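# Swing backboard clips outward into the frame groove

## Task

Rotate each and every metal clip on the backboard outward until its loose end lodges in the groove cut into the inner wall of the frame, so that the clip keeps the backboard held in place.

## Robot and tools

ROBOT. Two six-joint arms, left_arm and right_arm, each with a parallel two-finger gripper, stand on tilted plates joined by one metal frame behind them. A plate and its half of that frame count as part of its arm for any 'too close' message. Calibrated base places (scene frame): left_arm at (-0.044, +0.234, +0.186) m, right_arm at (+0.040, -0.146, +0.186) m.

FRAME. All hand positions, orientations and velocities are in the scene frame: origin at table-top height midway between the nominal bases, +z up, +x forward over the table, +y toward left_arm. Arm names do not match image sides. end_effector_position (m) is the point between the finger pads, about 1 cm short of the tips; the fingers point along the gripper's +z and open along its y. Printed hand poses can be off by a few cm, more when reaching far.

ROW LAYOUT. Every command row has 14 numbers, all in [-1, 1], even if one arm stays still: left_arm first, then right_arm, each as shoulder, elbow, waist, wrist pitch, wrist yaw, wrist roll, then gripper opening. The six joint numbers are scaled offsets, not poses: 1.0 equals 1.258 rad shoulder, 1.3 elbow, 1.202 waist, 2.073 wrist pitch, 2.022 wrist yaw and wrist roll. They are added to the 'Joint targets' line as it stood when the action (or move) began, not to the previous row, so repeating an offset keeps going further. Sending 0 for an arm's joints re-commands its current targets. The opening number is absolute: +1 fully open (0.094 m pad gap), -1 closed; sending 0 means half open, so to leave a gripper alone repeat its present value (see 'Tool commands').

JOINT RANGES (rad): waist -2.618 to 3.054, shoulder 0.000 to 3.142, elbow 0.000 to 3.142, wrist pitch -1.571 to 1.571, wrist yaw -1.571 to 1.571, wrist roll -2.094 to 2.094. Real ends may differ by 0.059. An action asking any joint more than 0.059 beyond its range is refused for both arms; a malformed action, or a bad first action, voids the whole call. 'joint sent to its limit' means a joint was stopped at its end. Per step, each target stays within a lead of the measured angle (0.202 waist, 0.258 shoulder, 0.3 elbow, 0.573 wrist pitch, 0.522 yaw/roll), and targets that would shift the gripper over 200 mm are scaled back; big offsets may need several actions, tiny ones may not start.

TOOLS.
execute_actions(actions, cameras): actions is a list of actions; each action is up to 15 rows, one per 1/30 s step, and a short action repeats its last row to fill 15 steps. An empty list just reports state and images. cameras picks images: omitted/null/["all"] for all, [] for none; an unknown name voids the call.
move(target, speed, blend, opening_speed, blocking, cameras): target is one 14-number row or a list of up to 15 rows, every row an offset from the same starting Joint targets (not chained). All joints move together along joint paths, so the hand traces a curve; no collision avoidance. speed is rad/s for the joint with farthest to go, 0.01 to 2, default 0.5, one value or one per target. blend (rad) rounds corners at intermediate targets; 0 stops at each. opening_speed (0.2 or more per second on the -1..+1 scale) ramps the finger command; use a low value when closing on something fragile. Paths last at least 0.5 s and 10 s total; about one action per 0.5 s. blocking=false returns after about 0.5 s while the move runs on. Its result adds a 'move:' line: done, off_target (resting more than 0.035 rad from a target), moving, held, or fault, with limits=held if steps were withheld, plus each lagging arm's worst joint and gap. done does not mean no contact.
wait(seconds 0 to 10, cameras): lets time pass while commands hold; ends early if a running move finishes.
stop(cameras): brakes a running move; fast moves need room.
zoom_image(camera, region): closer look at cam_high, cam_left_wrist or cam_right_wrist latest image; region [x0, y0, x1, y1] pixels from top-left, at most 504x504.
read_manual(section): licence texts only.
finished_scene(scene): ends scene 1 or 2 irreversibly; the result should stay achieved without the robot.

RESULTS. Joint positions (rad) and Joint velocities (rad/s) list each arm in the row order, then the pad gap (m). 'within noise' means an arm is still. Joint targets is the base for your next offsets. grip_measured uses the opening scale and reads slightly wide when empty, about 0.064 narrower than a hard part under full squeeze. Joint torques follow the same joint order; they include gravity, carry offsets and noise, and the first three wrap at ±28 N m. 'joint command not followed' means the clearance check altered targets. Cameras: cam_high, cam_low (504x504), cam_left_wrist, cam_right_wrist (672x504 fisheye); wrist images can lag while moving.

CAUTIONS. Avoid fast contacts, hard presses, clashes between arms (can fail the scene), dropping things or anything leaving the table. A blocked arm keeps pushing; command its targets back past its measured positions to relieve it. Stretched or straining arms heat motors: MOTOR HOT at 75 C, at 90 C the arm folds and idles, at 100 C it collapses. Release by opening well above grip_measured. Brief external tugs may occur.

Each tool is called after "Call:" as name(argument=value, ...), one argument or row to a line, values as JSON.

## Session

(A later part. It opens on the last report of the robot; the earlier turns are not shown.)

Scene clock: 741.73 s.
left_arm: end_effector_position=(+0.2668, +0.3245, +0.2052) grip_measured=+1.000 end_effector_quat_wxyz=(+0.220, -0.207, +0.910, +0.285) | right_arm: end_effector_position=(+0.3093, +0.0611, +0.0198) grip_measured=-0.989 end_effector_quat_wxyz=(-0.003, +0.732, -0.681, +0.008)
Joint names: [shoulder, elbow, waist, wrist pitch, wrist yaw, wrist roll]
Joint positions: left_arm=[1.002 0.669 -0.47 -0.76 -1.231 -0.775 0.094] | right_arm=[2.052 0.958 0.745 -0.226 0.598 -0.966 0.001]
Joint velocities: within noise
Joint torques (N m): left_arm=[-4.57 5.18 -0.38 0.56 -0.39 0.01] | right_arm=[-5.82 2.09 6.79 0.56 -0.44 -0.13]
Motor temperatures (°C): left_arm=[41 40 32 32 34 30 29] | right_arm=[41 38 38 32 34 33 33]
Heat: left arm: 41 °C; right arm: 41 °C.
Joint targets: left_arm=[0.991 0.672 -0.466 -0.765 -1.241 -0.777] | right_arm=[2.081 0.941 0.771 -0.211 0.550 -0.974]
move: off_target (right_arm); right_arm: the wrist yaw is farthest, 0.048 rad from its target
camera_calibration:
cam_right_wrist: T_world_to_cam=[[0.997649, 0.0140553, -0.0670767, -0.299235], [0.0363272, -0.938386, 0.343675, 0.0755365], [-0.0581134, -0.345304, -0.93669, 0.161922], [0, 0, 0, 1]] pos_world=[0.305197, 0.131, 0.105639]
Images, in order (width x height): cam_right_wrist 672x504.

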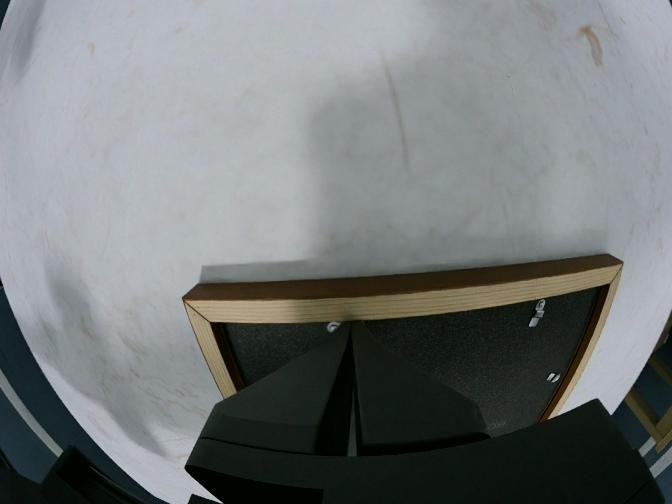

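Call:
move(
  target=[
    [0,0,0,0,0,0,1,0,0,0,0,0.02,0,-1],
    [0,0,0,0,0,0,1,-0.1169,-0.02,0.015,-0.0545,0.0252,0.0237,-1],
  ],
  speed=0.2,
  cameras=["cam_right_wrist","cam_low"],
)

Call:
zoom_image(
  camera="cam_right_wrist",
  region=[270, 220, 430, 360],
)

Scene clock: 760.73 s.
left_arm: end_effector_position=(+0.2668, +0.3245, +0.2052) grip_measured=+1.000 end_effector_quat_wxyz=(+0.220, -0.207, +0.910, +0.285) | right_arm: end_effector_position=(+0.3111, +0.0518, +0.0445) grip_measured=-0.989 end_effector_quat_wxyz=(-0.006, +0.729, -0.685, +0.008)
Joint names: [shoulder, elbow, waist, wrist pitch, wrist yaw, wrist roll]
Joint positions: left_arm=[1.002 0.669 -0.47 -0.76 -1.231 -0.775 0.094] | right_arm=[1.952 0.929 0.766 -0.304 0.603 -0.935 0.001]
Joint velocities: within noise
Joint torques (N m): left_arm=[-4.6 5.15 -0.36 0.56 -0.39 0.01] | right_arm=[-9.84 2.59 6.24 0.35 -0.02 0.08]
Motor temperatures (°C): left_arm=[41 40 32 32 34 30 29] | right_arm=[41 37 38 32 34 33 33]
Heat: left arm: 41 °C; right arm: 41 °C.
Joint targets: left_arm=[0.991 0.672 -0.466 -0.765 -1.241 -0.777] | right_arm=[1.934 0.914 0.789 -0.324 0.601 -0.927]
move: done
camera_calibration:
cam_right_wrist: T_world_to_cam=[[0.998045, 0.00437481, -0.0623531, -0.29907], [0.0253545, -0.94013, 0.339871, 0.0619381], [-0.0571332, -0.340787, -0.938403, 0.181463], [0, 0, 0, 1]] pos_world=[0.307282, 0.121379, 0.130587]
Images, in order (width x height): cam_low 504x504, cam_right_wrist 672x504.

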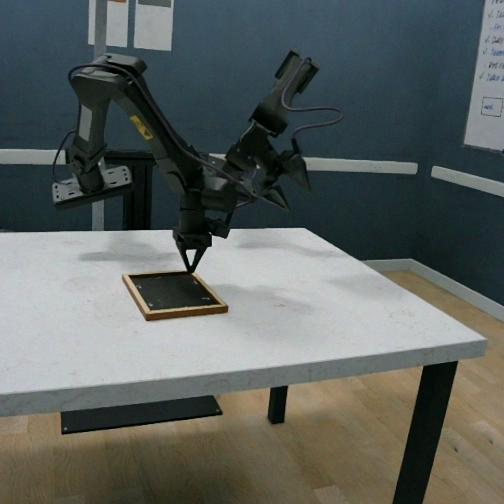

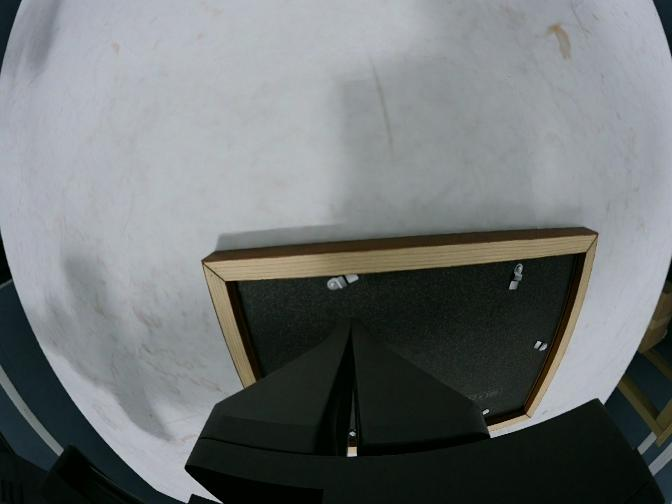

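Scaled by 3.150 from the camera's 672x504 image, which has a finer 960x720 frame.

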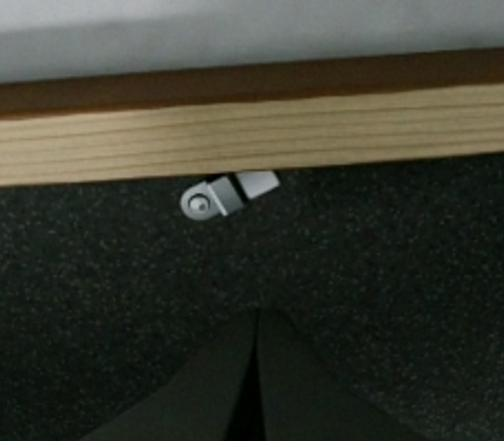

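Call:
zoom_image(
  camera="cam_right_wrist",
  region=[315, 260, 375, 305],
)

Call:
zoom_image(
  camera="cam_right_wrist",
  region=[490, 250, 550, 295],
)

Call:
zoom_image(
  camera="cam_low",
  region=[185, 280, 225, 310],
)

Scaled by 8.400 from the camera's 672x504 image, which has a finer 960x720 frame.

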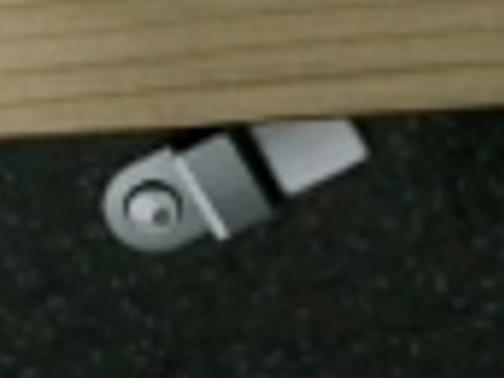

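Scaled by 8.400 from the camera's 672x504 image, which has a finer 960x720 frame.

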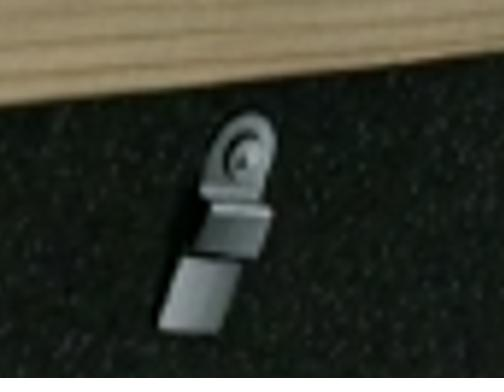

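Scaled by 12.600 from the camera's 504x504 image, which has a finer 720x720 frame.

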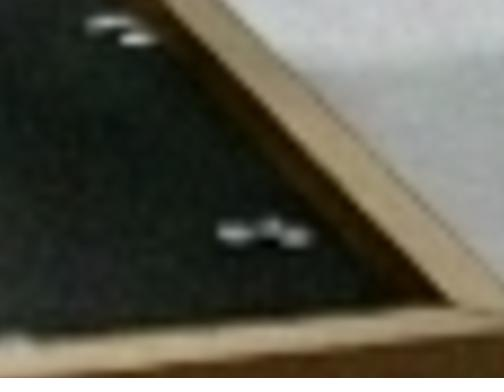

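Call:
move(
  target=[
    [0,0,0,0,0,0,1,0.0877,0.0492,-0.0591,0.0377,-0.0172,-0.0282,-1],
    [0,0,0,0,0,0,1,0.1017,0.0492,-0.0674,0.0493,-0.0183,-0.0341,-1],
    [0,0,0,0,0,0,1,0.1017,0.0492,-0.0433,0.0493,-0.0183,-0.0252,-1],
  ],
  speed=0.2,
  cameras=["cam_right_wrist"],
)

Call:
zoom_image(
  camera="cam_right_wrist",
  region=[290, 260, 410, 360],
)

Scene clock: 875.20 s.
left_arm: end_effector_position=(+0.2668, +0.3245, +0.2052) grip_measured=+1.000 end_effector_quat_wxyz=(+0.220, -0.207, +0.910, +0.285) | right_arm: end_effector_position=(+0.3148, +0.0571, +0.0190) grip_measured=-0.989 end_effector_quat_wxyz=(-0.001, +0.728, -0.686, +0.000)
Joint names: [shoulder, elbow, waist, wrist pitch, wrist yaw, wrist roll]
Joint positions: left_arm=[1.002 0.669 -0.47 -0.76 -1.231 -0.775 0.094] | right_arm=[2.04 0.965 0.72 -0.236 0.577 -0.979 0.001]
Joint velocities: within noise
Joint torques (N m): left_arm=[-4.62 5.18 -0.39 0.56 -0.39 0] | right_arm=[-6.68 4.7 5.97 0.58 -0.14 -0.05]
Motor temperatures (°C): left_arm=[41 39 32 32 34 30 29] | right_arm=[42 37 38 31 34 33 33]
Heat: left arm: 41 °C; right arm: 42 °C.
Joint targets: left_arm=[0.991 0.672 -0.466 -0.765 -1.241 -0.777] | right_arm=[2.062 0.979 0.737 -0.222 0.564 -0.977]
move: done
camera_calibration:
cam_right_wrist: T_world_to_cam=[[0.996813, 0.00244888, -0.0797355, -0.30356], [0.0291106, -0.941767, 0.335002, 0.0745004], [-0.0742719, -0.336256, -0.938837, 0.164743], [0, 0, 0, 1]] pos_world=[0.312659, 0.126301, 0.105504]
Images, in order (width x height): cam_right_wrist 672x504.

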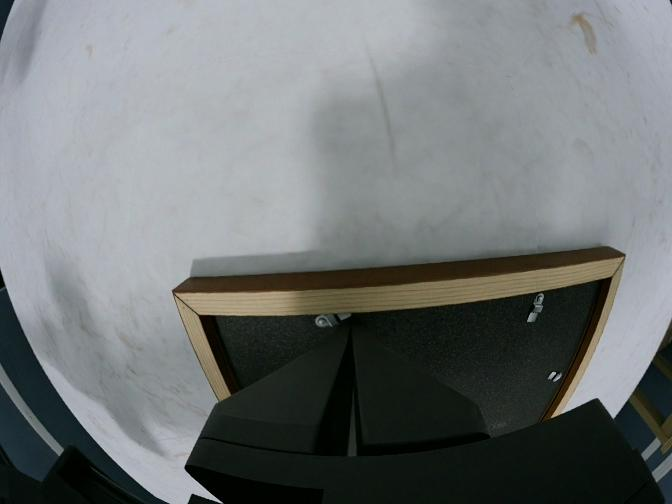

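Scaled by 4.200 from the camera's 672x504 image, which has a finer 960x720 frame.

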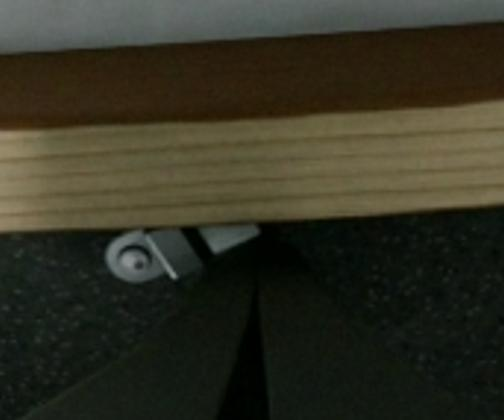

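Call:
move(
  target=[0,0,0,0,0,0,1,0,-0.0269,-0.0283,0.0041,0,0,-1],
  speed=0.2,
  cameras=["cam_right_wrist"],
)

Scene clock: 890.10 s.
left_arm: end_effector_position=(+0.2668, +0.3245, +0.2052) grip_measured=+1.000 end_effector_quat_wxyz=(+0.220, -0.207, +0.910, +0.285) | right_arm: end_effector_position=(+0.3142, +0.0559, +0.0177) grip_measured=-0.989 end_effector_quat_wxyz=(-0.002, +0.726, -0.687, +0.000)
Joint names: [shoulder, elbow, waist, wrist pitch, wrist yaw, wrist roll]
Joint positions: left_arm=[1.002 0.669 -0.47 -0.76 -1.231 -0.775 0.094] | right_arm=[2.04 0.958 0.717 -0.226 0.576 -0.979 0.001]
Joint velocities: within noise
Joint torques (N m): left_arm=[-4.56 5.16 -0.4 0.56 -0.39 0] | right_arm=[-6.68 2.35 3.62 0.55 -0.11 -0.03]
Motor temperatures (°C): left_arm=[40 39 32 32 34 30 29] | right_arm=[42 37 38 31 34 33 33]
Heat: left arm: 40 °C; right arm: 42 °C.
Joint targets: left_arm=[0.991 0.672 -0.466 -0.765 -1.241 -0.777] | right_arm=[2.062 0.944 0.703 -0.213 0.564 -0.977]
move: done
camera_calibration:
cam_right_wrist: T_world_to_cam=[[0.99684, -0.00225098, -0.0794027, -0.302797], [0.0245227, -0.942052, 0.33457, 0.0752977], [-0.0755545, -0.33546, -0.93902, 0.163393], [0, 0, 0, 1]] pos_world=[0.312339, 0.125064, 0.104194]
Images, in order (width x height): cam_right_wrist 672x504.

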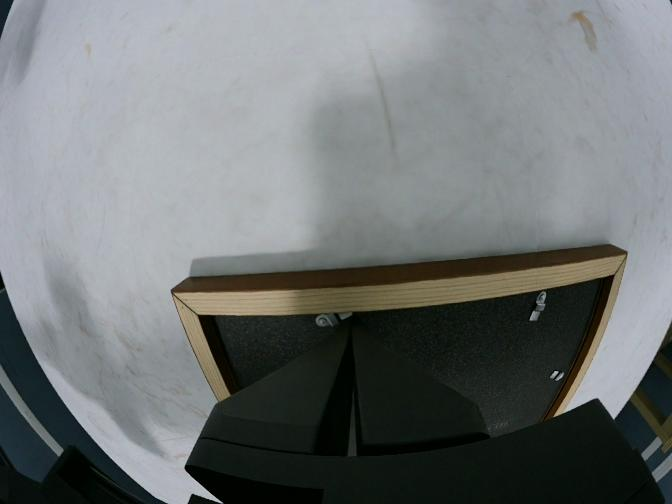

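Call:
move(
  target=[
    [0,0,0,0,0,0,1,0,0.0215,0.0266,0,0,0,-1],
    [0,0,0,0,0,0,1,0.011,0.0328,0.0387,-0.0167,0.0015,0.0099,-1],
  ],
  speed=0.1,
  cameras=["cam_right_wrist"],
)

Call:
zoom_image(
  camera="cam_right_wrist",
  region=[290, 260, 410, 360],
)

Scene clock: 918.80 s.
left_arm: end_effector_position=(+0.2668, +0.3245, +0.2052) grip_measured=+1.000 end_effector_quat_wxyz=(+0.220, -0.207, +0.910, +0.285) | right_arm: end_effector_position=(+0.3155, +0.0604, +0.0179) grip_measured=-0.989 end_effector_quat_wxyz=(-0.004, +0.724, -0.690, +0.000)
Joint names: [shoulder, elbow, waist, wrist pitch, wrist yaw, wrist roll]
Joint positions: left_arm=[1.002 0.669 -0.47 -0.76 -1.231 -0.775 0.094] | right_arm=[2.05 0.973 0.724 -0.23 0.578 -0.966 0.001]
Joint velocities: within noise
Joint torques (N m): left_arm=[-4.57 5.15 -0.4 0.55 -0.38 0.01] | right_arm=[-6.31 4.42 6.75 0.27 -0.09 0.01]
Motor temperatures (°C): left_arm=[40 39 32 32 34 30 29] | right_arm=[42 36 37 31 34 33 33]
Heat: left arm: 40 °C; right arm: 42 °C.
Joint targets: left_arm=[0.991 0.672 -0.466 -0.765 -1.241 -0.777] | right_arm=[2.076 0.986 0.749 -0.248 0.567 -0.957]
move: done
camera_calibration:
cam_right_wrist: T_world_to_cam=[[0.997063, -0.00902341, -0.076048, -0.303749], [0.0167931, -0.943103, 0.332077, 0.0819977], [-0.0747175, -0.332379, -0.940182, 0.164815], [0, 0, 0, 1]] pos_world=[0.313794, 0.129373, 0.104627]
Images, in order (width x height): cam_right_wrist 672x504.

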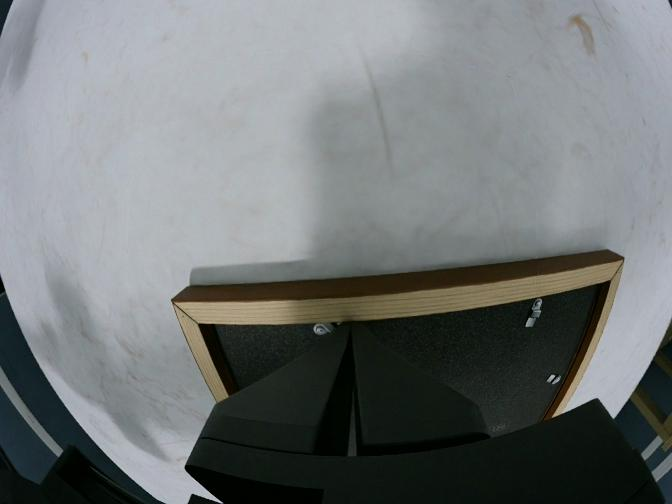

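Scaled by 4.200 from the camera's 672x504 image, which has a finer 960x720 frame.

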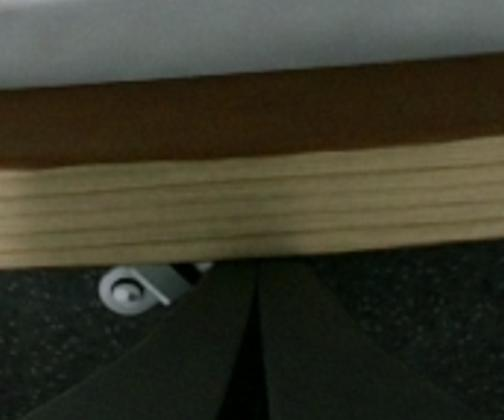

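Call:
move(
  target=[0,0,0,0,0,0,1,0,-0.0292,0.0067,0.0188,-0.0015,0.0054,-1],
  speed=0.1,
  cameras=["cam_right_wrist"],
)

Call:
zoom_image(
  camera="cam_right_wrist",
  region=[290, 260, 410, 360],
)

Scene clock: 941.37 s.
left_arm: end_effector_position=(+0.2668, +0.3245, +0.2052) grip_measured=+1.000 end_effector_quat_wxyz=(+0.220, -0.207, +0.910, +0.285) | right_arm: end_effector_position=(+0.3129, +0.0607, +0.0185) grip_measured=-0.989 end_effector_quat_wxyz=(-0.005, +0.723, -0.691, +0.003)
Joint names: [shoulder, elbow, waist, wrist pitch, wrist yaw, wrist roll]
Joint positions: left_arm=[1.002 0.669 -0.47 -0.76 -1.231 -0.775 0.094] | right_arm=[2.05 0.963 0.732 -0.222 0.586 -0.955 0.001]
Joint velocities: within noise
Joint torques (N m): left_arm=[-4.62 5.15 -0.4 0.56 -0.39 0.01] | right_arm=[-6.39 2.19 6.76 0.63 -0.19 0.11]
Motor temperatures (°C): left_arm=[40 39 32 32 34 30 29] | right_arm=[43 37 38 31 34 33 33]
Heat: left arm: 40 °C; right arm: 43 °C.
Joint targets: left_arm=[0.991 0.672 -0.466 -0.765 -1.241 -0.777] | right_arm=[2.076 0.948 0.758 -0.209 0.564 -0.946]
move: done
camera_calibration:
cam_right_wrist: T_world_to_cam=[[0.997406, -0.0129948, -0.0708035, -0.30107], [0.0114999, -0.942177, 0.334919, 0.0836632], [-0.0710616, -0.334865, -0.939583, 0.164193], [0, 0, 0, 1]] pos_world=[0.310994, 0.129895, 0.104935]
Images, in order (width x height): cam_right_wrist 672x504.

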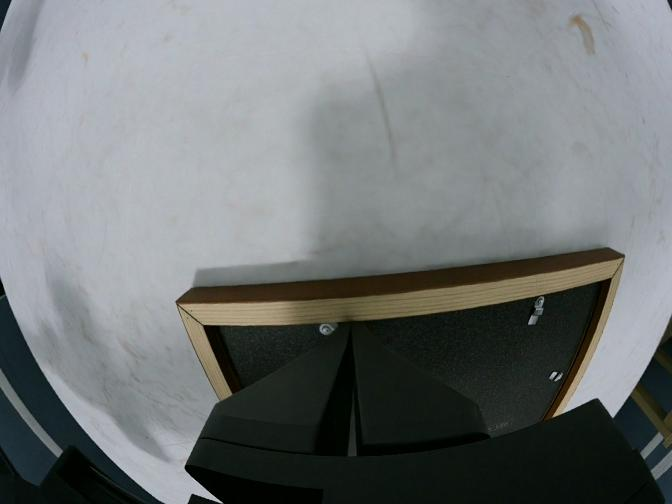

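Scaled by 4.200 from the camera's 672x504 image, which has a finer 960x720 frame.

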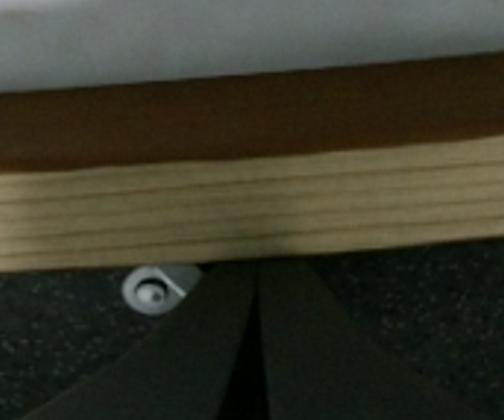

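Call:
move(
  target=[0,0,0,0,0,0,1,0.002,-0.008,0.0035,0.005,-0.006,0.002,-1],
  speed=0.1,
  cameras=["cam_right_wrist"],
)

Call:
zoom_image(
  camera="cam_right_wrist",
  region=[290, 260, 410, 360],
)

Scene clock: 950.87 s.
left_arm: end_effector_position=(+0.2668, +0.3245, +0.2052) grip_measured=+1.000 end_effector_quat_wxyz=(+0.220, -0.207, +0.910, +0.285) | right_arm: end_effector_position=(+0.3124, +0.0607, +0.0183) grip_measured=-0.989 end_effector_quat_wxyz=(-0.007, +0.721, -0.693, +0.007)
Joint names: [shoulder, elbow, waist, wrist pitch, wrist yaw, wrist roll]
Joint positions: left_arm=[1.002 0.669 -0.47 -0.76 -1.231 -0.775 0.094] | right_arm=[2.05 0.955 0.736 -0.209 0.593 -0.95 0.001]
Joint velocities: within noise
Joint torques (N m): left_arm=[-4.59 5.16 -0.4 0.55 -0.39 0.01] | right_arm=[-6.06 1.91 6.83 0.57 -0.42 0.09]
Motor temperatures (°C): left_arm=[40 39 32 32 34 30 29] | right_arm=[43 36 39 31 34 33 33]
Heat: left arm: 40 °C; right arm: 43 °C.
Joint targets: left_arm=[0.991 0.672 -0.466 -0.765 -1.241 -0.777] | right_arm=[2.079 0.938 0.762 -0.199 0.552 -0.942]
move: off_target (right_arm); right_arm: the wrist yaw is farthest, 0.041 rad from its target
camera_calibration:
cam_right_wrist: T_world_to_cam=[[0.997919, -0.0178753, -0.0619567, -0.300673], [0.00399074, -0.941849, 0.336013, 0.0860483], [-0.0643602, -0.335561, -0.939817, 0.16201], [0, 0, 0, 1]] pos_world=[0.31013, 0.130034, 0.104718]
Images, in order (width x height): cam_right_wrist 672x504.

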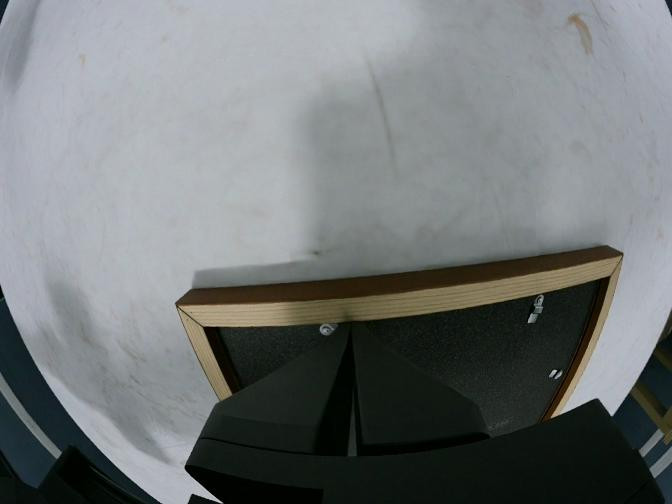

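Scaled by 4.200 from the camera's 672x504 image, which has a finer 960x720 frame.

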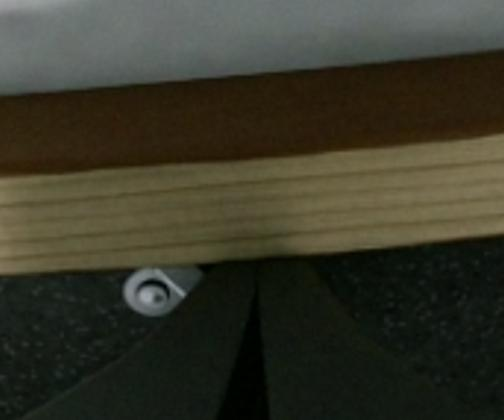

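Call:
move(
  target=[
    [0,0,0,0,0,0,1,0,0,0,0,0.03,0,-1],
    [0,0,0,0,0,0,1,-0.1169,-0.02,0.015,-0.0545,0.0252,0.0237,-1],
  ],
  speed=0.2,
  cameras=["cam_right_wrist"],
)

Call:
zoom_image(
  camera="cam_right_wrist",
  region=[300, 240, 380, 320],
)

Scene clock: 983.00 s.
left_arm: end_effector_position=(+0.2668, +0.3245, +0.2052) grip_measured=+1.000 end_effector_quat_wxyz=(+0.220, -0.207, +0.910, +0.285) | right_arm: end_effector_position=(+0.3149, +0.0491, +0.0433) grip_measured=-0.989 end_effector_quat_wxyz=(-0.008, +0.712, -0.702, +0.014)
Joint names: [shoulder, elbow, waist, wrist pitch, wrist yaw, wrist roll]
Joint positions: left_arm=[1.002 0.669 -0.47 -0.76 -1.231 -0.775 0.094] | right_arm=[1.949 0.926 0.757 -0.291 0.611 -0.903 0.001]
Joint velocities: within noise
Joint torques (N m): left_arm=[-4.56 5.16 -0.35 0.55 -0.38 0.01] | right_arm=[-9.87 2.44 6.28 0.32 -0.04 0.05]
Motor temperatures (°C): left_arm=[40 39 32 31 34 30 29] | right_arm=[43 36 39 31 34 33 33]
Heat: left arm: 40 °C; right arm: 43 °C.
Joint targets: left_arm=[0.991 0.672 -0.466 -0.765 -1.241 -0.777] | right_arm=[1.932 0.912 0.780 -0.311 0.603 -0.894]
move: done
camera_calibration:
cam_right_wrist: T_world_to_cam=[[0.997792, -0.0423084, -0.0512049, -0.301061], [-0.022193, -0.938945, 0.343352, 0.074417], [-0.0626053, -0.341457, -0.93781, 0.181404], [0, 0, 0, 1]] pos_world=[0.313405, 0.119078, 0.129156]
Images, in order (width x height): cam_right_wrist 672x504.

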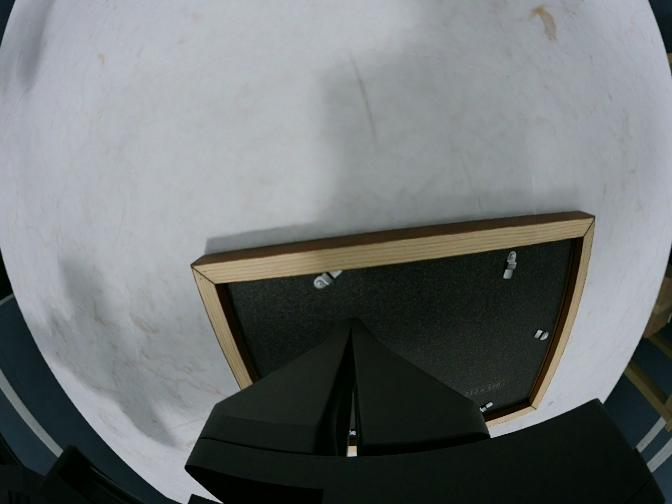

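Scaled by 6.300 from the camera's 672x504 image, which has a finer 960x720 frame.

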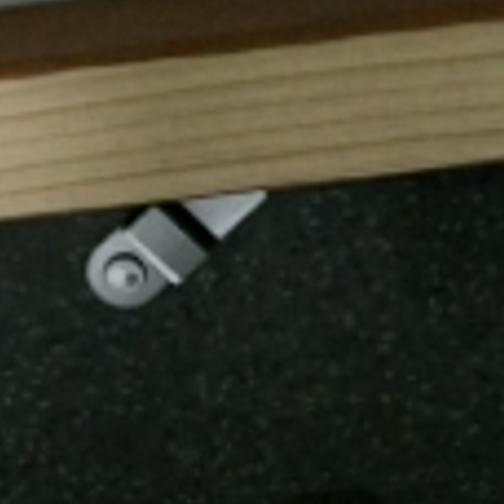

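Call:
move(
  target=[0,0,0,0,0,0,1,0.0943,0.1062,-0.0017,-0.0212,-0.0148,0.7577,-1],
  speed=0.6,
  cameras=["cam_right_wrist"],
)

Scene clock: 1111.80 s.
left_arm: end_effector_position=(+0.2668, +0.3245, +0.2052) grip_measured=+1.000 end_effector_quat_wxyz=(+0.220, -0.207, +0.910, +0.285) | right_arm: end_effector_position=(+0.3232, +0.0699, +0.0364) grip_measured=-0.989 end_effector_quat_wxyz=(+0.000, -0.031, +0.999, +0.006)
Joint names: [shoulder, elbow, waist, wrist pitch, wrist yaw, wrist roll]
Joint positions: left_arm=[1.002 0.669 -0.47 -0.76 -1.231 -0.775 0.094] | right_arm=[2.027 1.034 0.757 -0.337 0.577 0.629 0.001]
Joint velocities: within noise
Joint torques (N m): left_arm=[-4.59 5.16 -0.38 0.55 -0.39 0] | right_arm=[-6.6 5.29 6.65 0.31 -0.07 0.08]
Motor temperatures (°C): left_arm=[40 38 32 31 34 30 29] | right_arm=[47 35 39 31 34 33 33]
Heat: left arm: 40 °C; right arm: 47 °C.
Joint targets: left_arm=[0.991 0.672 -0.466 -0.765 -1.241 -0.777] | right_arm=[2.050 1.050 0.778 -0.355 0.573 0.637]
move: done
camera_calibration:
cam_right_wrist: T_world_to_cam=[[0.00507103, -0.995641, -0.0931316, 0.0802304], [-0.940925, -0.0362839, 0.336666, 0.330666], [-0.338578, 0.0859226, -0.937007, 0.241874], [0, 0, 0, 1]] pos_world=[0.392618, 0.0710961, 0.122786]
Images, in order (width x height): cam_right_wrist 672x504.

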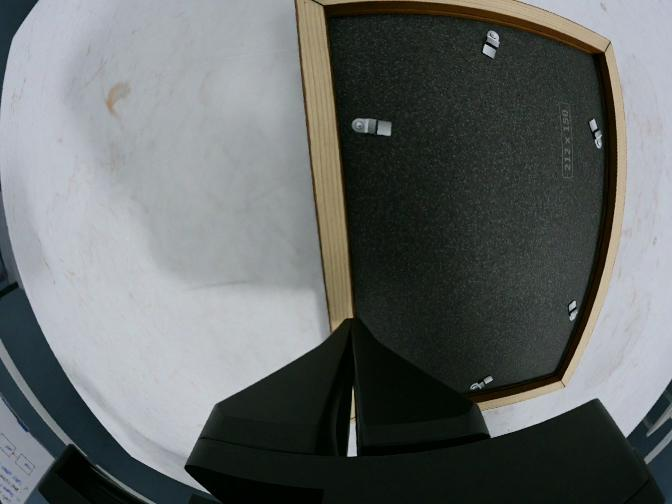

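Call:
move(
  target=[
    [0,0,0,0,0,0,1,-0.0032,-0.0449,-0.0381,0.0292,0,-0.0158,-1],
    [0,0,0,0,0,0,1,0.0245,-0.0449,-0.0547,0.0518,0,-0.0272,-1],
  ],
  speed=0.15,
  cameras=["cam_right_wrist","cam_low"],
)

Call:
zoom_image(
  camera="cam_right_wrist",
  region=[290, 240, 430, 360],
)

Call:
zoom_image(
  camera="cam_low",
  region=[160, 250, 220, 310],
)

Scene clock: 1177.53 s.
left_arm: end_effector_position=(+0.2668, +0.3245, +0.2052) grip_measured=+1.000 end_effector_quat_wxyz=(+0.220, -0.207, +0.910, +0.285) | right_arm: end_effector_position=(+0.3188, +0.0621, +0.0184) grip_measured=-0.989 end_effector_quat_wxyz=(-0.002, -0.033, +0.999, +0.000)
Joint names: [shoulder, elbow, waist, wrist pitch, wrist yaw, wrist roll]
Joint positions: left_arm=[1.002 0.669 -0.47 -0.76 -1.231 -0.775 0.094] | right_arm=[2.059 1.003 0.722 -0.263 0.576 0.591 0.001]
Joint velocities: within noise
Joint torques (N m): left_arm=[-4.59 5.16 -0.43 0.56 -0.39 0.01] | right_arm=[-6.74 2.5 3.96 0.62 -0.03 -0.11]
Motor temperatures (°C): left_arm=[40 38 32 31 34 30 29] | right_arm=[43 36 39 31 34 33 33]
Heat: left arm: 40 °C; right arm: 43 °C.
Joint targets: left_arm=[0.991 0.672 -0.466 -0.765 -1.241 -0.777] | right_arm=[2.081 0.991 0.712 -0.248 0.572 0.583]
move: done
camera_calibration:
cam_right_wrist: T_world_to_cam=[[0.00855203, -0.996635, -0.0815165, 0.0695256], [-0.939612, -0.0359009, 0.340354, 0.331752], [-0.342136, 0.0736831, -0.936757, 0.226023], [0, 0, 0, 1]] pos_world=[0.388454, 0.0645478, 0.104483]
Images, in order (width x height): cam_low 504x504, cam_right_wrist 672x504.

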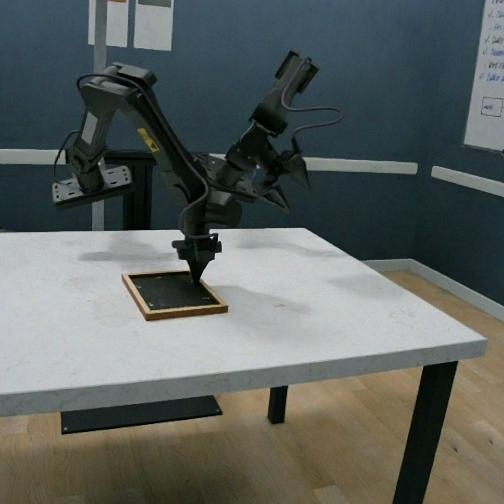

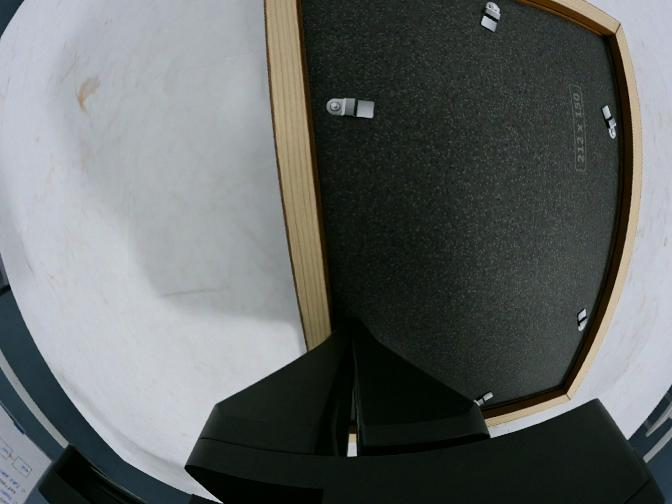

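Scaled by 3.600 from the camera's 672x504 image, which has a finer 960x720 frame.

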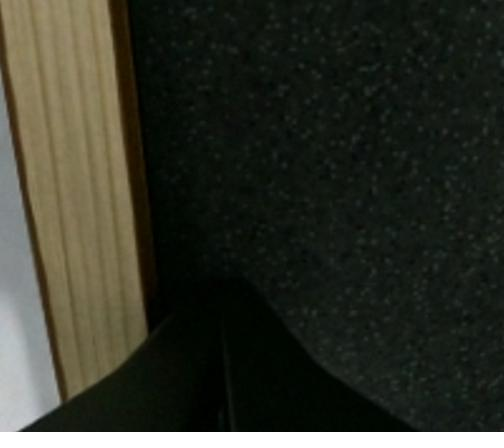

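Scaled by 8.400 from the camera's 504x504 image, which has a finer 720x720 frame.

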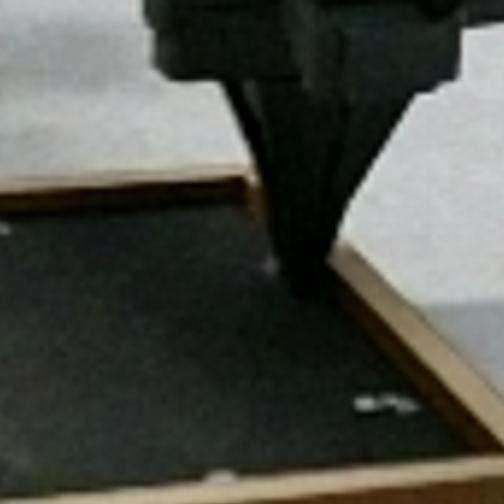

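Call:
zoom_image(
  camera="cam_right_wrist",
  region=[290, 80, 390, 140],
)

Scaled by 5.040 from the camera's 672x504 image, which has a finer 960x720 frame.

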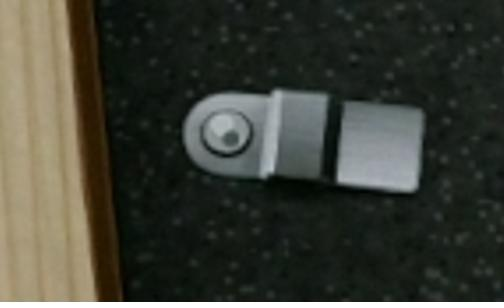

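Call:
move(
  target=[
    [0,0,0,0,0,0,1,0,0,0.0233,0,0,0,-1],
    [0,0,0,0,0,0,1,0.0032,-0.0095,0.0366,0.0034,-0.0035,0.0158,-1],
    [0,0,0,0,0,0,1,0.0032,-0.0203,0.0413,0.0077,-0.0084,0.019,-1],
  ],
  speed=0.1,
  cameras=["cam_right_wrist","cam_low"],
)

Call:
zoom_image(
  camera="cam_right_wrist",
  region=[290, 240, 430, 360],
)

Scene clock: 1233.87 s.
left_arm: end_effector_position=(+0.2668, +0.3245, +0.2052) grip_measured=+1.000 end_effector_quat_wxyz=(+0.220, -0.207, +0.910, +0.285) | right_arm: end_effector_position=(+0.3127, +0.0654, +0.0191) grip_measured=-0.989 end_effector_quat_wxyz=(+0.000, -0.029, +1.000, +0.005)
Joint names: [shoulder, elbow, waist, wrist pitch, wrist yaw, wrist roll]
Joint positions: left_arm=[1.002 0.669 -0.47 -0.76 -1.231 -0.775 0.094] | right_arm=[2.059 0.982 0.737 -0.241 0.574 0.612 0.001]
Joint velocities: within noise
Joint torques (N m): left_arm=[-4.57 5.16 -0.42 0.55 -0.38 0.01] | right_arm=[-6.28 2.04 6.54 0.53 -0.2 0.06]
Motor temperatures (°C): left_arm=[40 38 32 31 34 30 29] | right_arm=[41 34 38 31 34 33 33]
Heat: left arm: 40 °C; right arm: 41 °C.
Joint targets: left_arm=[0.991 0.672 -0.466 -0.765 -1.241 -0.777] | right_arm=[2.085 0.965 0.762 -0.232 0.556 0.621]
move: done
camera_calibration:
cam_right_wrist: T_world_to_cam=[[-0.000236457, -0.995843, -0.0910863, 0.0757865], [-0.941406, -0.0304996, 0.335895, 0.326213], [-0.337277, 0.0858286, -0.937485, 0.22201], [0, 0, 0, 1]] pos_world=[0.381995, 0.0663661, 0.105461]
Images, in order (width x height): cam_low 504x504, cam_right_wrist 672x504.

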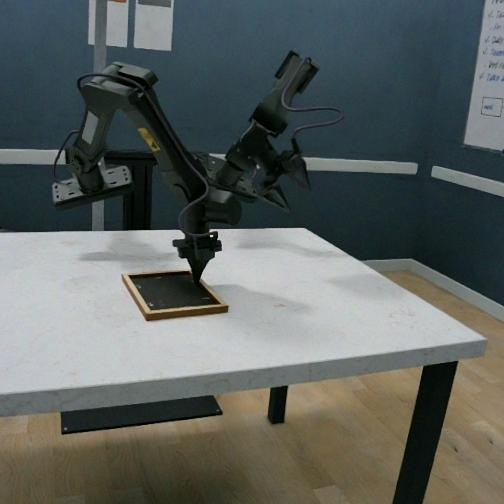

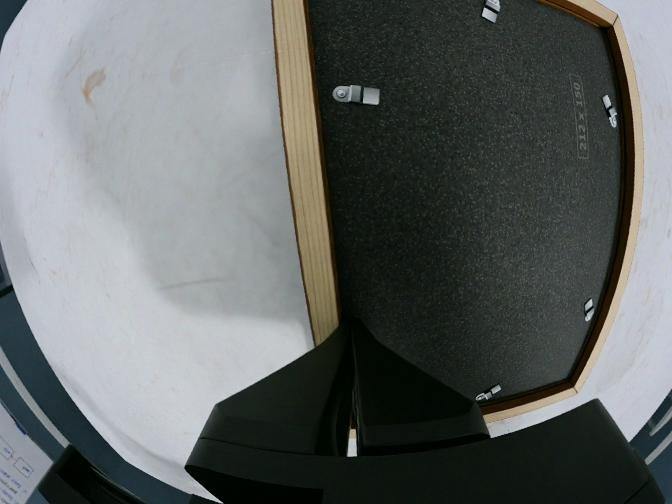

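Scaled by 3.600 from the camera's 672x504 image, which has a finer 960x720 frame.

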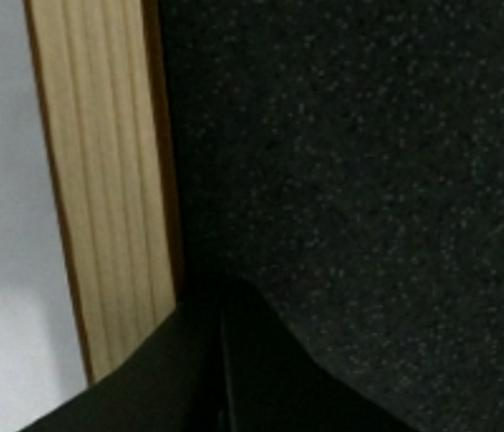

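Call:
move(
  target=[0,0,0,0,0,0,1,0,-0.008,0.003,0.003,-0.006,0.002,-1],
  speed=0.1,
  cameras=[],
)

Scene clock: 1241.50 s.
left_arm: end_effector_position=(+0.2668, +0.3245, +0.2052) grip_measured=+1.000 end_effector_quat_wxyz=(+0.220, -0.207, +0.910, +0.285) | right_arm: end_effector_position=(+0.3124, +0.0654, +0.0189) grip_measured=-0.989 end_effector_quat_wxyz=(+0.004, -0.027, +1.000, +0.004)
Joint names: [shoulder, elbow, waist, wrist pitch, wrist yaw, wrist roll]
Joint positions: left_arm=[1.002 0.669 -0.47 -0.76 -1.231 -0.775 0.094] | right_arm=[2.059 0.975 0.74 -0.228 0.581 0.615 0.001]
Joint velocities: within noise
Joint torques (N m): left_arm=[-4.59 5.19 -0.39 0.56 -0.39 0] | right_arm=[-6.22 1.81 6.64 0.49 -0.36 0.09]
Motor temperatures (°C): left_arm=[40 38 32 31 34 30 29] | right_arm=[41 34 38 31 34 33 33]
Heat: left arm: 40 °C; right arm: 41 °C.
Joint targets: left_arm=[0.991 0.672 -0.466 -0.765 -1.241 -0.777] | right_arm=[2.085 0.955 0.765 -0.226 0.544 0.625]
move: off_target (right_arm); right_arm: the wrist yaw is farthest, 0.037 rad from its target
No camera images: "cameras" was empty.

Call:
move(
  target=[
    [0,0,0,0,0,0,1,0,0.0269,0,0,0.0173,0,-1],
    [0,0,0,0,0,0,1,-0.1192,0.0269,0.0458,-0.0743,0.0277,0,-1],
    [0,0,0,0,0,0,1,-0.3092,-0.2739,-0.1023,0.0349,0.0007,-0.8403,-1],
  ],
  speed=[0.2,0.4,0.8],
  cameras=["cam_right_wrist"],
)

Call:
zoom_image(
  camera="cam_right_wrist",
  region=[250, 160, 450, 320],
)

Scene clock: 1324.33 s.
left_arm: end_effector_position=(+0.2668, +0.3245, +0.2052) grip_measured=+1.000 end_effector_quat_wxyz=(+0.220, -0.207, +0.910, +0.285) | right_arm: end_effector_position=(+0.2760, -0.0194, +0.0455) grip_measured=-0.989 end_effector_quat_wxyz=(+0.000, +0.731, -0.682, +0.000)
Joint names: [shoulder, elbow, waist, wrist pitch, wrist yaw, wrist roll]
Joint positions: left_arm=[1.002 0.669 -0.47 -0.76 -1.231 -0.775 0.094] | right_arm=[1.715 0.61 0.652 -0.167 0.558 -1.065 0.001]
Joint velocities: within noise
Joint torques (N m): left_arm=[-4.6 5.16 -0.43 0.56 -0.39 0.01] | right_arm=[-8.12 2.22 2.52 0.57 -0.11 -0.11]
Motor temperatures (°C): left_arm=[40 38 32 31 34 30 29] | right_arm=[41 34 39 31 34 33 33]
Heat: left arm: 40 °C; right arm: 41 °C.
Joint targets: left_arm=[0.991 0.672 -0.466 -0.765 -1.241 -0.777] | right_arm=[1.696 0.599 0.642 -0.153 0.545 -1.074]
move: done
camera_calibration:
cam_right_wrist: T_world_to_cam=[[0.996579, 0.0119263, -0.0817786, -0.262191], [0.0388824, -0.940836, 0.336625, -0.00802949], [-0.0729256, -0.338653, -0.938081, 0.160584], [0, 0, 0, 1]] pos_world=[0.273317, 0.0499548, 0.131902]
Images, in order (width x height): cam_right_wrist 672x504.

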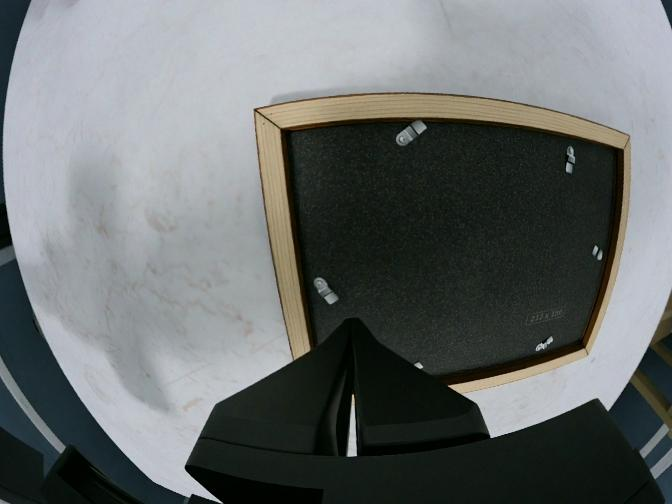

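Scaled by 2.520 from the camera's 672x504 image, which has a finer 960x720 frame.

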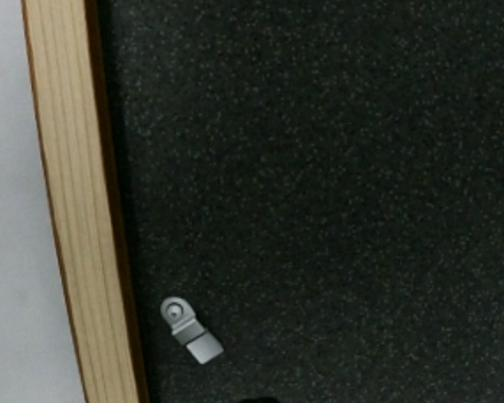

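Call:
zoom_image(
  camera="cam_right_wrist",
  region=[380, 105, 450, 155],
)

Scaled by 7.200 from the camera's 672x504 image, which has a finer 960x720 frame.

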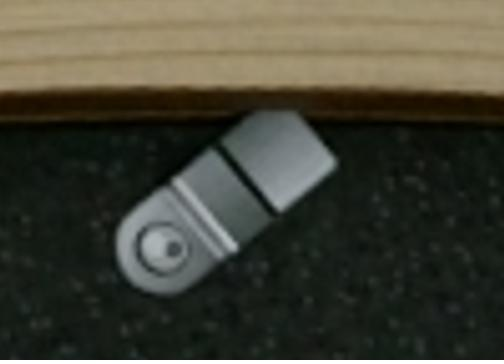

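Call:
move(
  target=[0,0,0,0,0,0,1,0.107,-0.0065,-0.0364,0.0606,-0.0065,-0.0257,-1],
  speed=0.2,
  cameras=["cam_right_wrist"],
)

Call:
zoom_image(
  camera="cam_right_wrist",
  region=[270, 240, 390, 340],
)

Scene clock: 1430.13 s.
left_arm: end_effector_position=(+0.2668, +0.3245, +0.2052) grip_measured=+1.000 end_effector_quat_wxyz=(+0.220, -0.207, +0.910, +0.285) | right_arm: end_effector_position=(+0.2721, -0.0191, +0.0216) grip_measured=-0.989 end_effector_quat_wxyz=(+0.003, +0.734, -0.679, -0.001)
Joint names: [shoulder, elbow, waist, wrist pitch, wrist yaw, wrist roll]
Joint positions: left_arm=[1.002 0.669 -0.47 -0.76 -1.231 -0.775 0.094] | right_arm=[1.813 0.599 0.608 -0.041 0.545 -1.118 0.001]
Joint velocities: within noise
Joint torques (N m): left_arm=[-4.6 5.19 -0.4 0.56 -0.39 0.01] | right_arm=[-4.88 1.74 2.67 0.56 -0.13 -0.12]
Motor temperatures (°C): left_arm=[40 37 32 31 34 30 29] | right_arm=[43 33 36 31 34 33 33]
Heat: left arm: 40 °C; right arm: 43 °C.
Joint targets: left_arm=[0.991 0.672 -0.466 -0.765 -1.241 -0.777] | right_arm=[1.831 0.590 0.599 -0.028 0.532 -1.126]
move: done
camera_calibration:
cam_right_wrist: T_world_to_cam=[[0.995948, 0.0195384, -0.0877797, -0.259883], [0.0483932, -0.939171, 0.340024, -0.00216667], [-0.0757966, -0.342894, -0.936311, 0.138552], [0, 0, 0, 1]] pos_world=[0.269437, 0.0505514, 0.107652]
Images, in order (width x height): cam_right_wrist 672x504.

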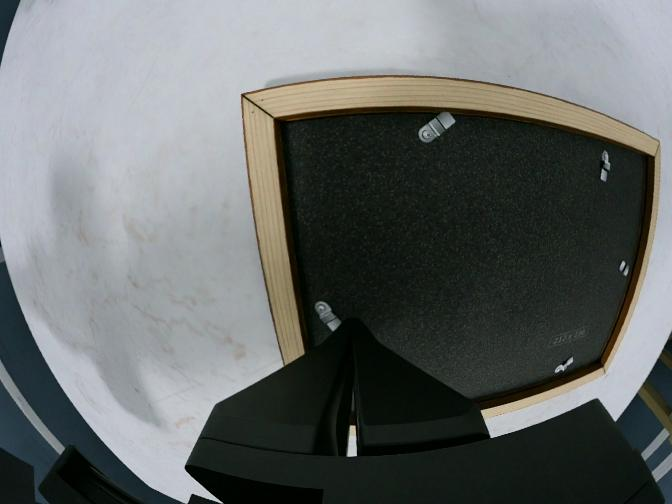

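Scaled by 4.200 from the camera's 672x504 image, which has a finer 960x720 frame.

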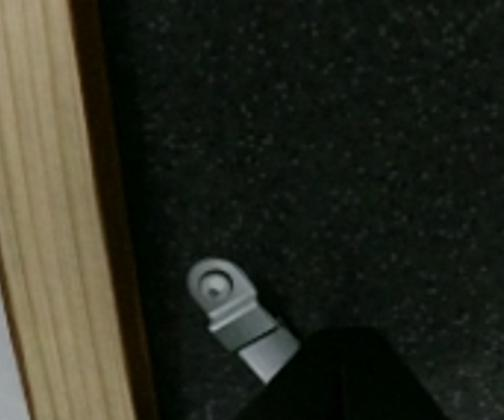

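Call:
move(
  target=[
    [0,0,0,0,0,0,1,0.0032,0.0328,-0.0033,-0.019,-0.0005,-0.0025,-1],
    [0,0,0,0,0,0,1,0.0156,0.0328,-0.0092,0.0039,-0.0015,-0.0064,-1],
  ],
  speed=0.15,
  cameras=["cam_right_wrist"],
)

Call:
zoom_image(
  camera="cam_right_wrist",
  region=[270, 240, 390, 340],
)

Scene clock: 1478.10 s.
left_arm: end_effector_position=(+0.2668, +0.3245, +0.2052) grip_measured=+1.000 end_effector_quat_wxyz=(+0.220, -0.207, +0.910, +0.285) | right_arm: end_effector_position=(+0.2805, -0.0159, +0.0185) grip_measured=-0.989 end_effector_quat_wxyz=(-0.001, +0.732, -0.681, +0.001)
Joint names: [shoulder, elbow, waist, wrist pitch, wrist yaw, wrist roll]
Joint positions: left_arm=[1.002 0.669 -0.47 -0.76 -1.231 -0.775 0.094] | right_arm=[1.83 0.626 0.598 -0.033 0.542 -1.131 0.001]
Joint velocities: within noise
Joint torques (N m): left_arm=[-4.62 5.15 -0.42 0.56 -0.38 0] | right_arm=[-4.92 3.15 2.66 0.6 -0.15 -0.17]
Motor temperatures (°C): left_arm=[39 37 32 31 34 30 29] | right_arm=[40 33 36 31 34 33 33]
Heat: left arm: 39 °C; right arm: 40 °C.
Joint targets: left_arm=[0.991 0.672 -0.466 -0.765 -1.241 -0.777] | right_arm=[1.850 0.633 0.587 -0.020 0.529 -1.139]
move: done
camera_calibration:
cam_right_wrist: T_world_to_cam=[[0.996703, 0.015538, -0.0796403, -0.268935], [0.041547, -0.940798, 0.336411, 0.00345214], [-0.0696983, -0.33861, -0.938342, 0.135826], [0, 0, 0, 1]] pos_world=[0.277371, 0.0534188, 0.104872]
Images, in order (width x height): cam_right_wrist 672x504.

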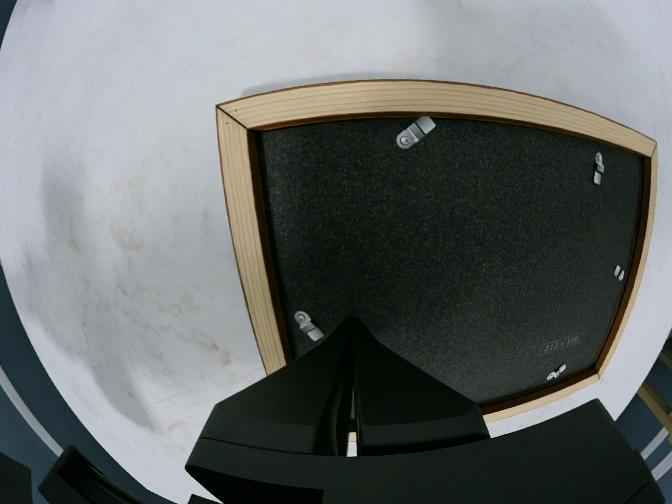

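Scaled by 4.200 from the camera's 672x504 image, which has a finer 960x720 frame.

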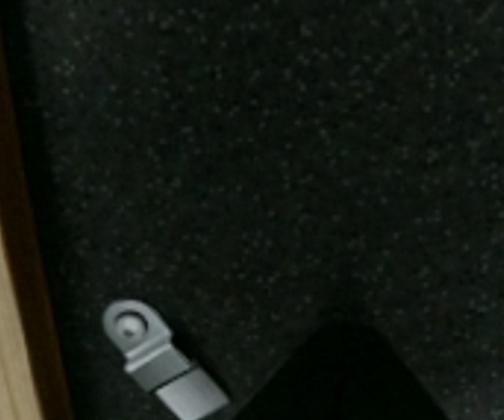

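Call:
move(
  target=[
    [0,0,0,0,0,0,1,0,-0.01,0.0191,0,0.0104,0.0059,-1],
    [0,0,0,0,0,0,1,0.001,-0.050,0.0376,0.0203,0.0122,0.0166,-1],
  ],
  speed=0.1,
  cameras=["cam_right_wrist"],
)

Call:
zoom_image(
  camera="cam_right_wrist",
  region=[270, 240, 390, 340],
)

Scene clock: 1532.30 s.
left_arm: end_effector_position=(+0.2668, +0.3245, +0.2052) grip_measured=+1.000 end_effector_quat_wxyz=(+0.220, -0.207, +0.910, +0.285) | right_arm: end_effector_position=(+0.2688, -0.0178, +0.0182) grip_measured=-0.989 end_effector_quat_wxyz=(-0.002, +0.733, -0.681, +0.004)
Joint names: [shoulder, elbow, waist, wrist pitch, wrist yaw, wrist roll]
Joint positions: left_arm=[1.002 0.669 -0.47 -0.76 -1.231 -0.775 0.094] | right_arm=[1.83 0.579 0.615 0.009 0.554 -1.115 0.001]
Joint velocities: within noise
Joint torques (N m): left_arm=[-4.59 5.19 -0.38 0.56 -0.38 0.01] | right_arm=[-4.62 1.54 4.83 0.54 -0.01 0.1]
Motor temperatures (°C): left_arm=[39 37 31 31 34 30 29] | right_arm=[40 33 36 31 34 33 33]
Heat: left arm: 39 °C; right arm: 40 °C.
Joint targets: left_arm=[0.991 0.672 -0.466 -0.765 -1.241 -0.777] | right_arm=[1.851 0.568 0.633 0.022 0.553 -1.106]
move: done
camera_calibration:
cam_right_wrist: T_world_to_cam=[[0.997199, 0.0157194, -0.0731178, -0.257559], [0.0397062, -0.939773, 0.339486, 0.00270045], [-0.0633776, -0.341438, -0.937765, 0.132274], [0, 0, 0, 1]] pos_world=[0.265114, 0.0517499, 0.104293]
Images, in order (width x height): cam_right_wrist 672x504.

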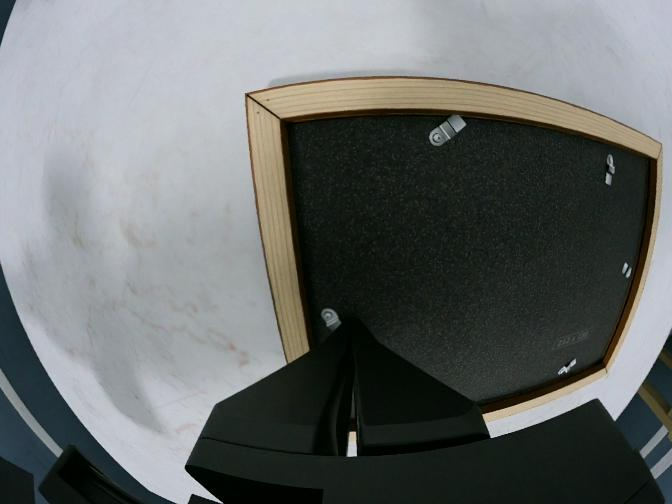

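Scaled by 4.200 from the camera's 672x504 image, which has a finer 960x720 frame.

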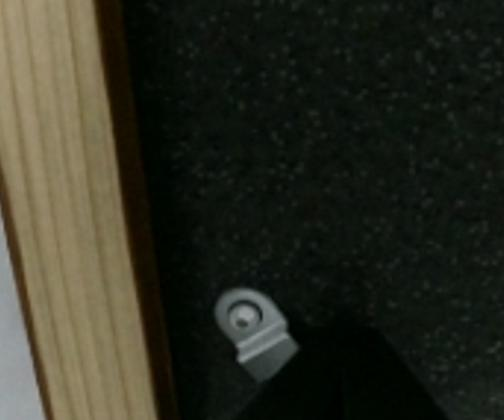

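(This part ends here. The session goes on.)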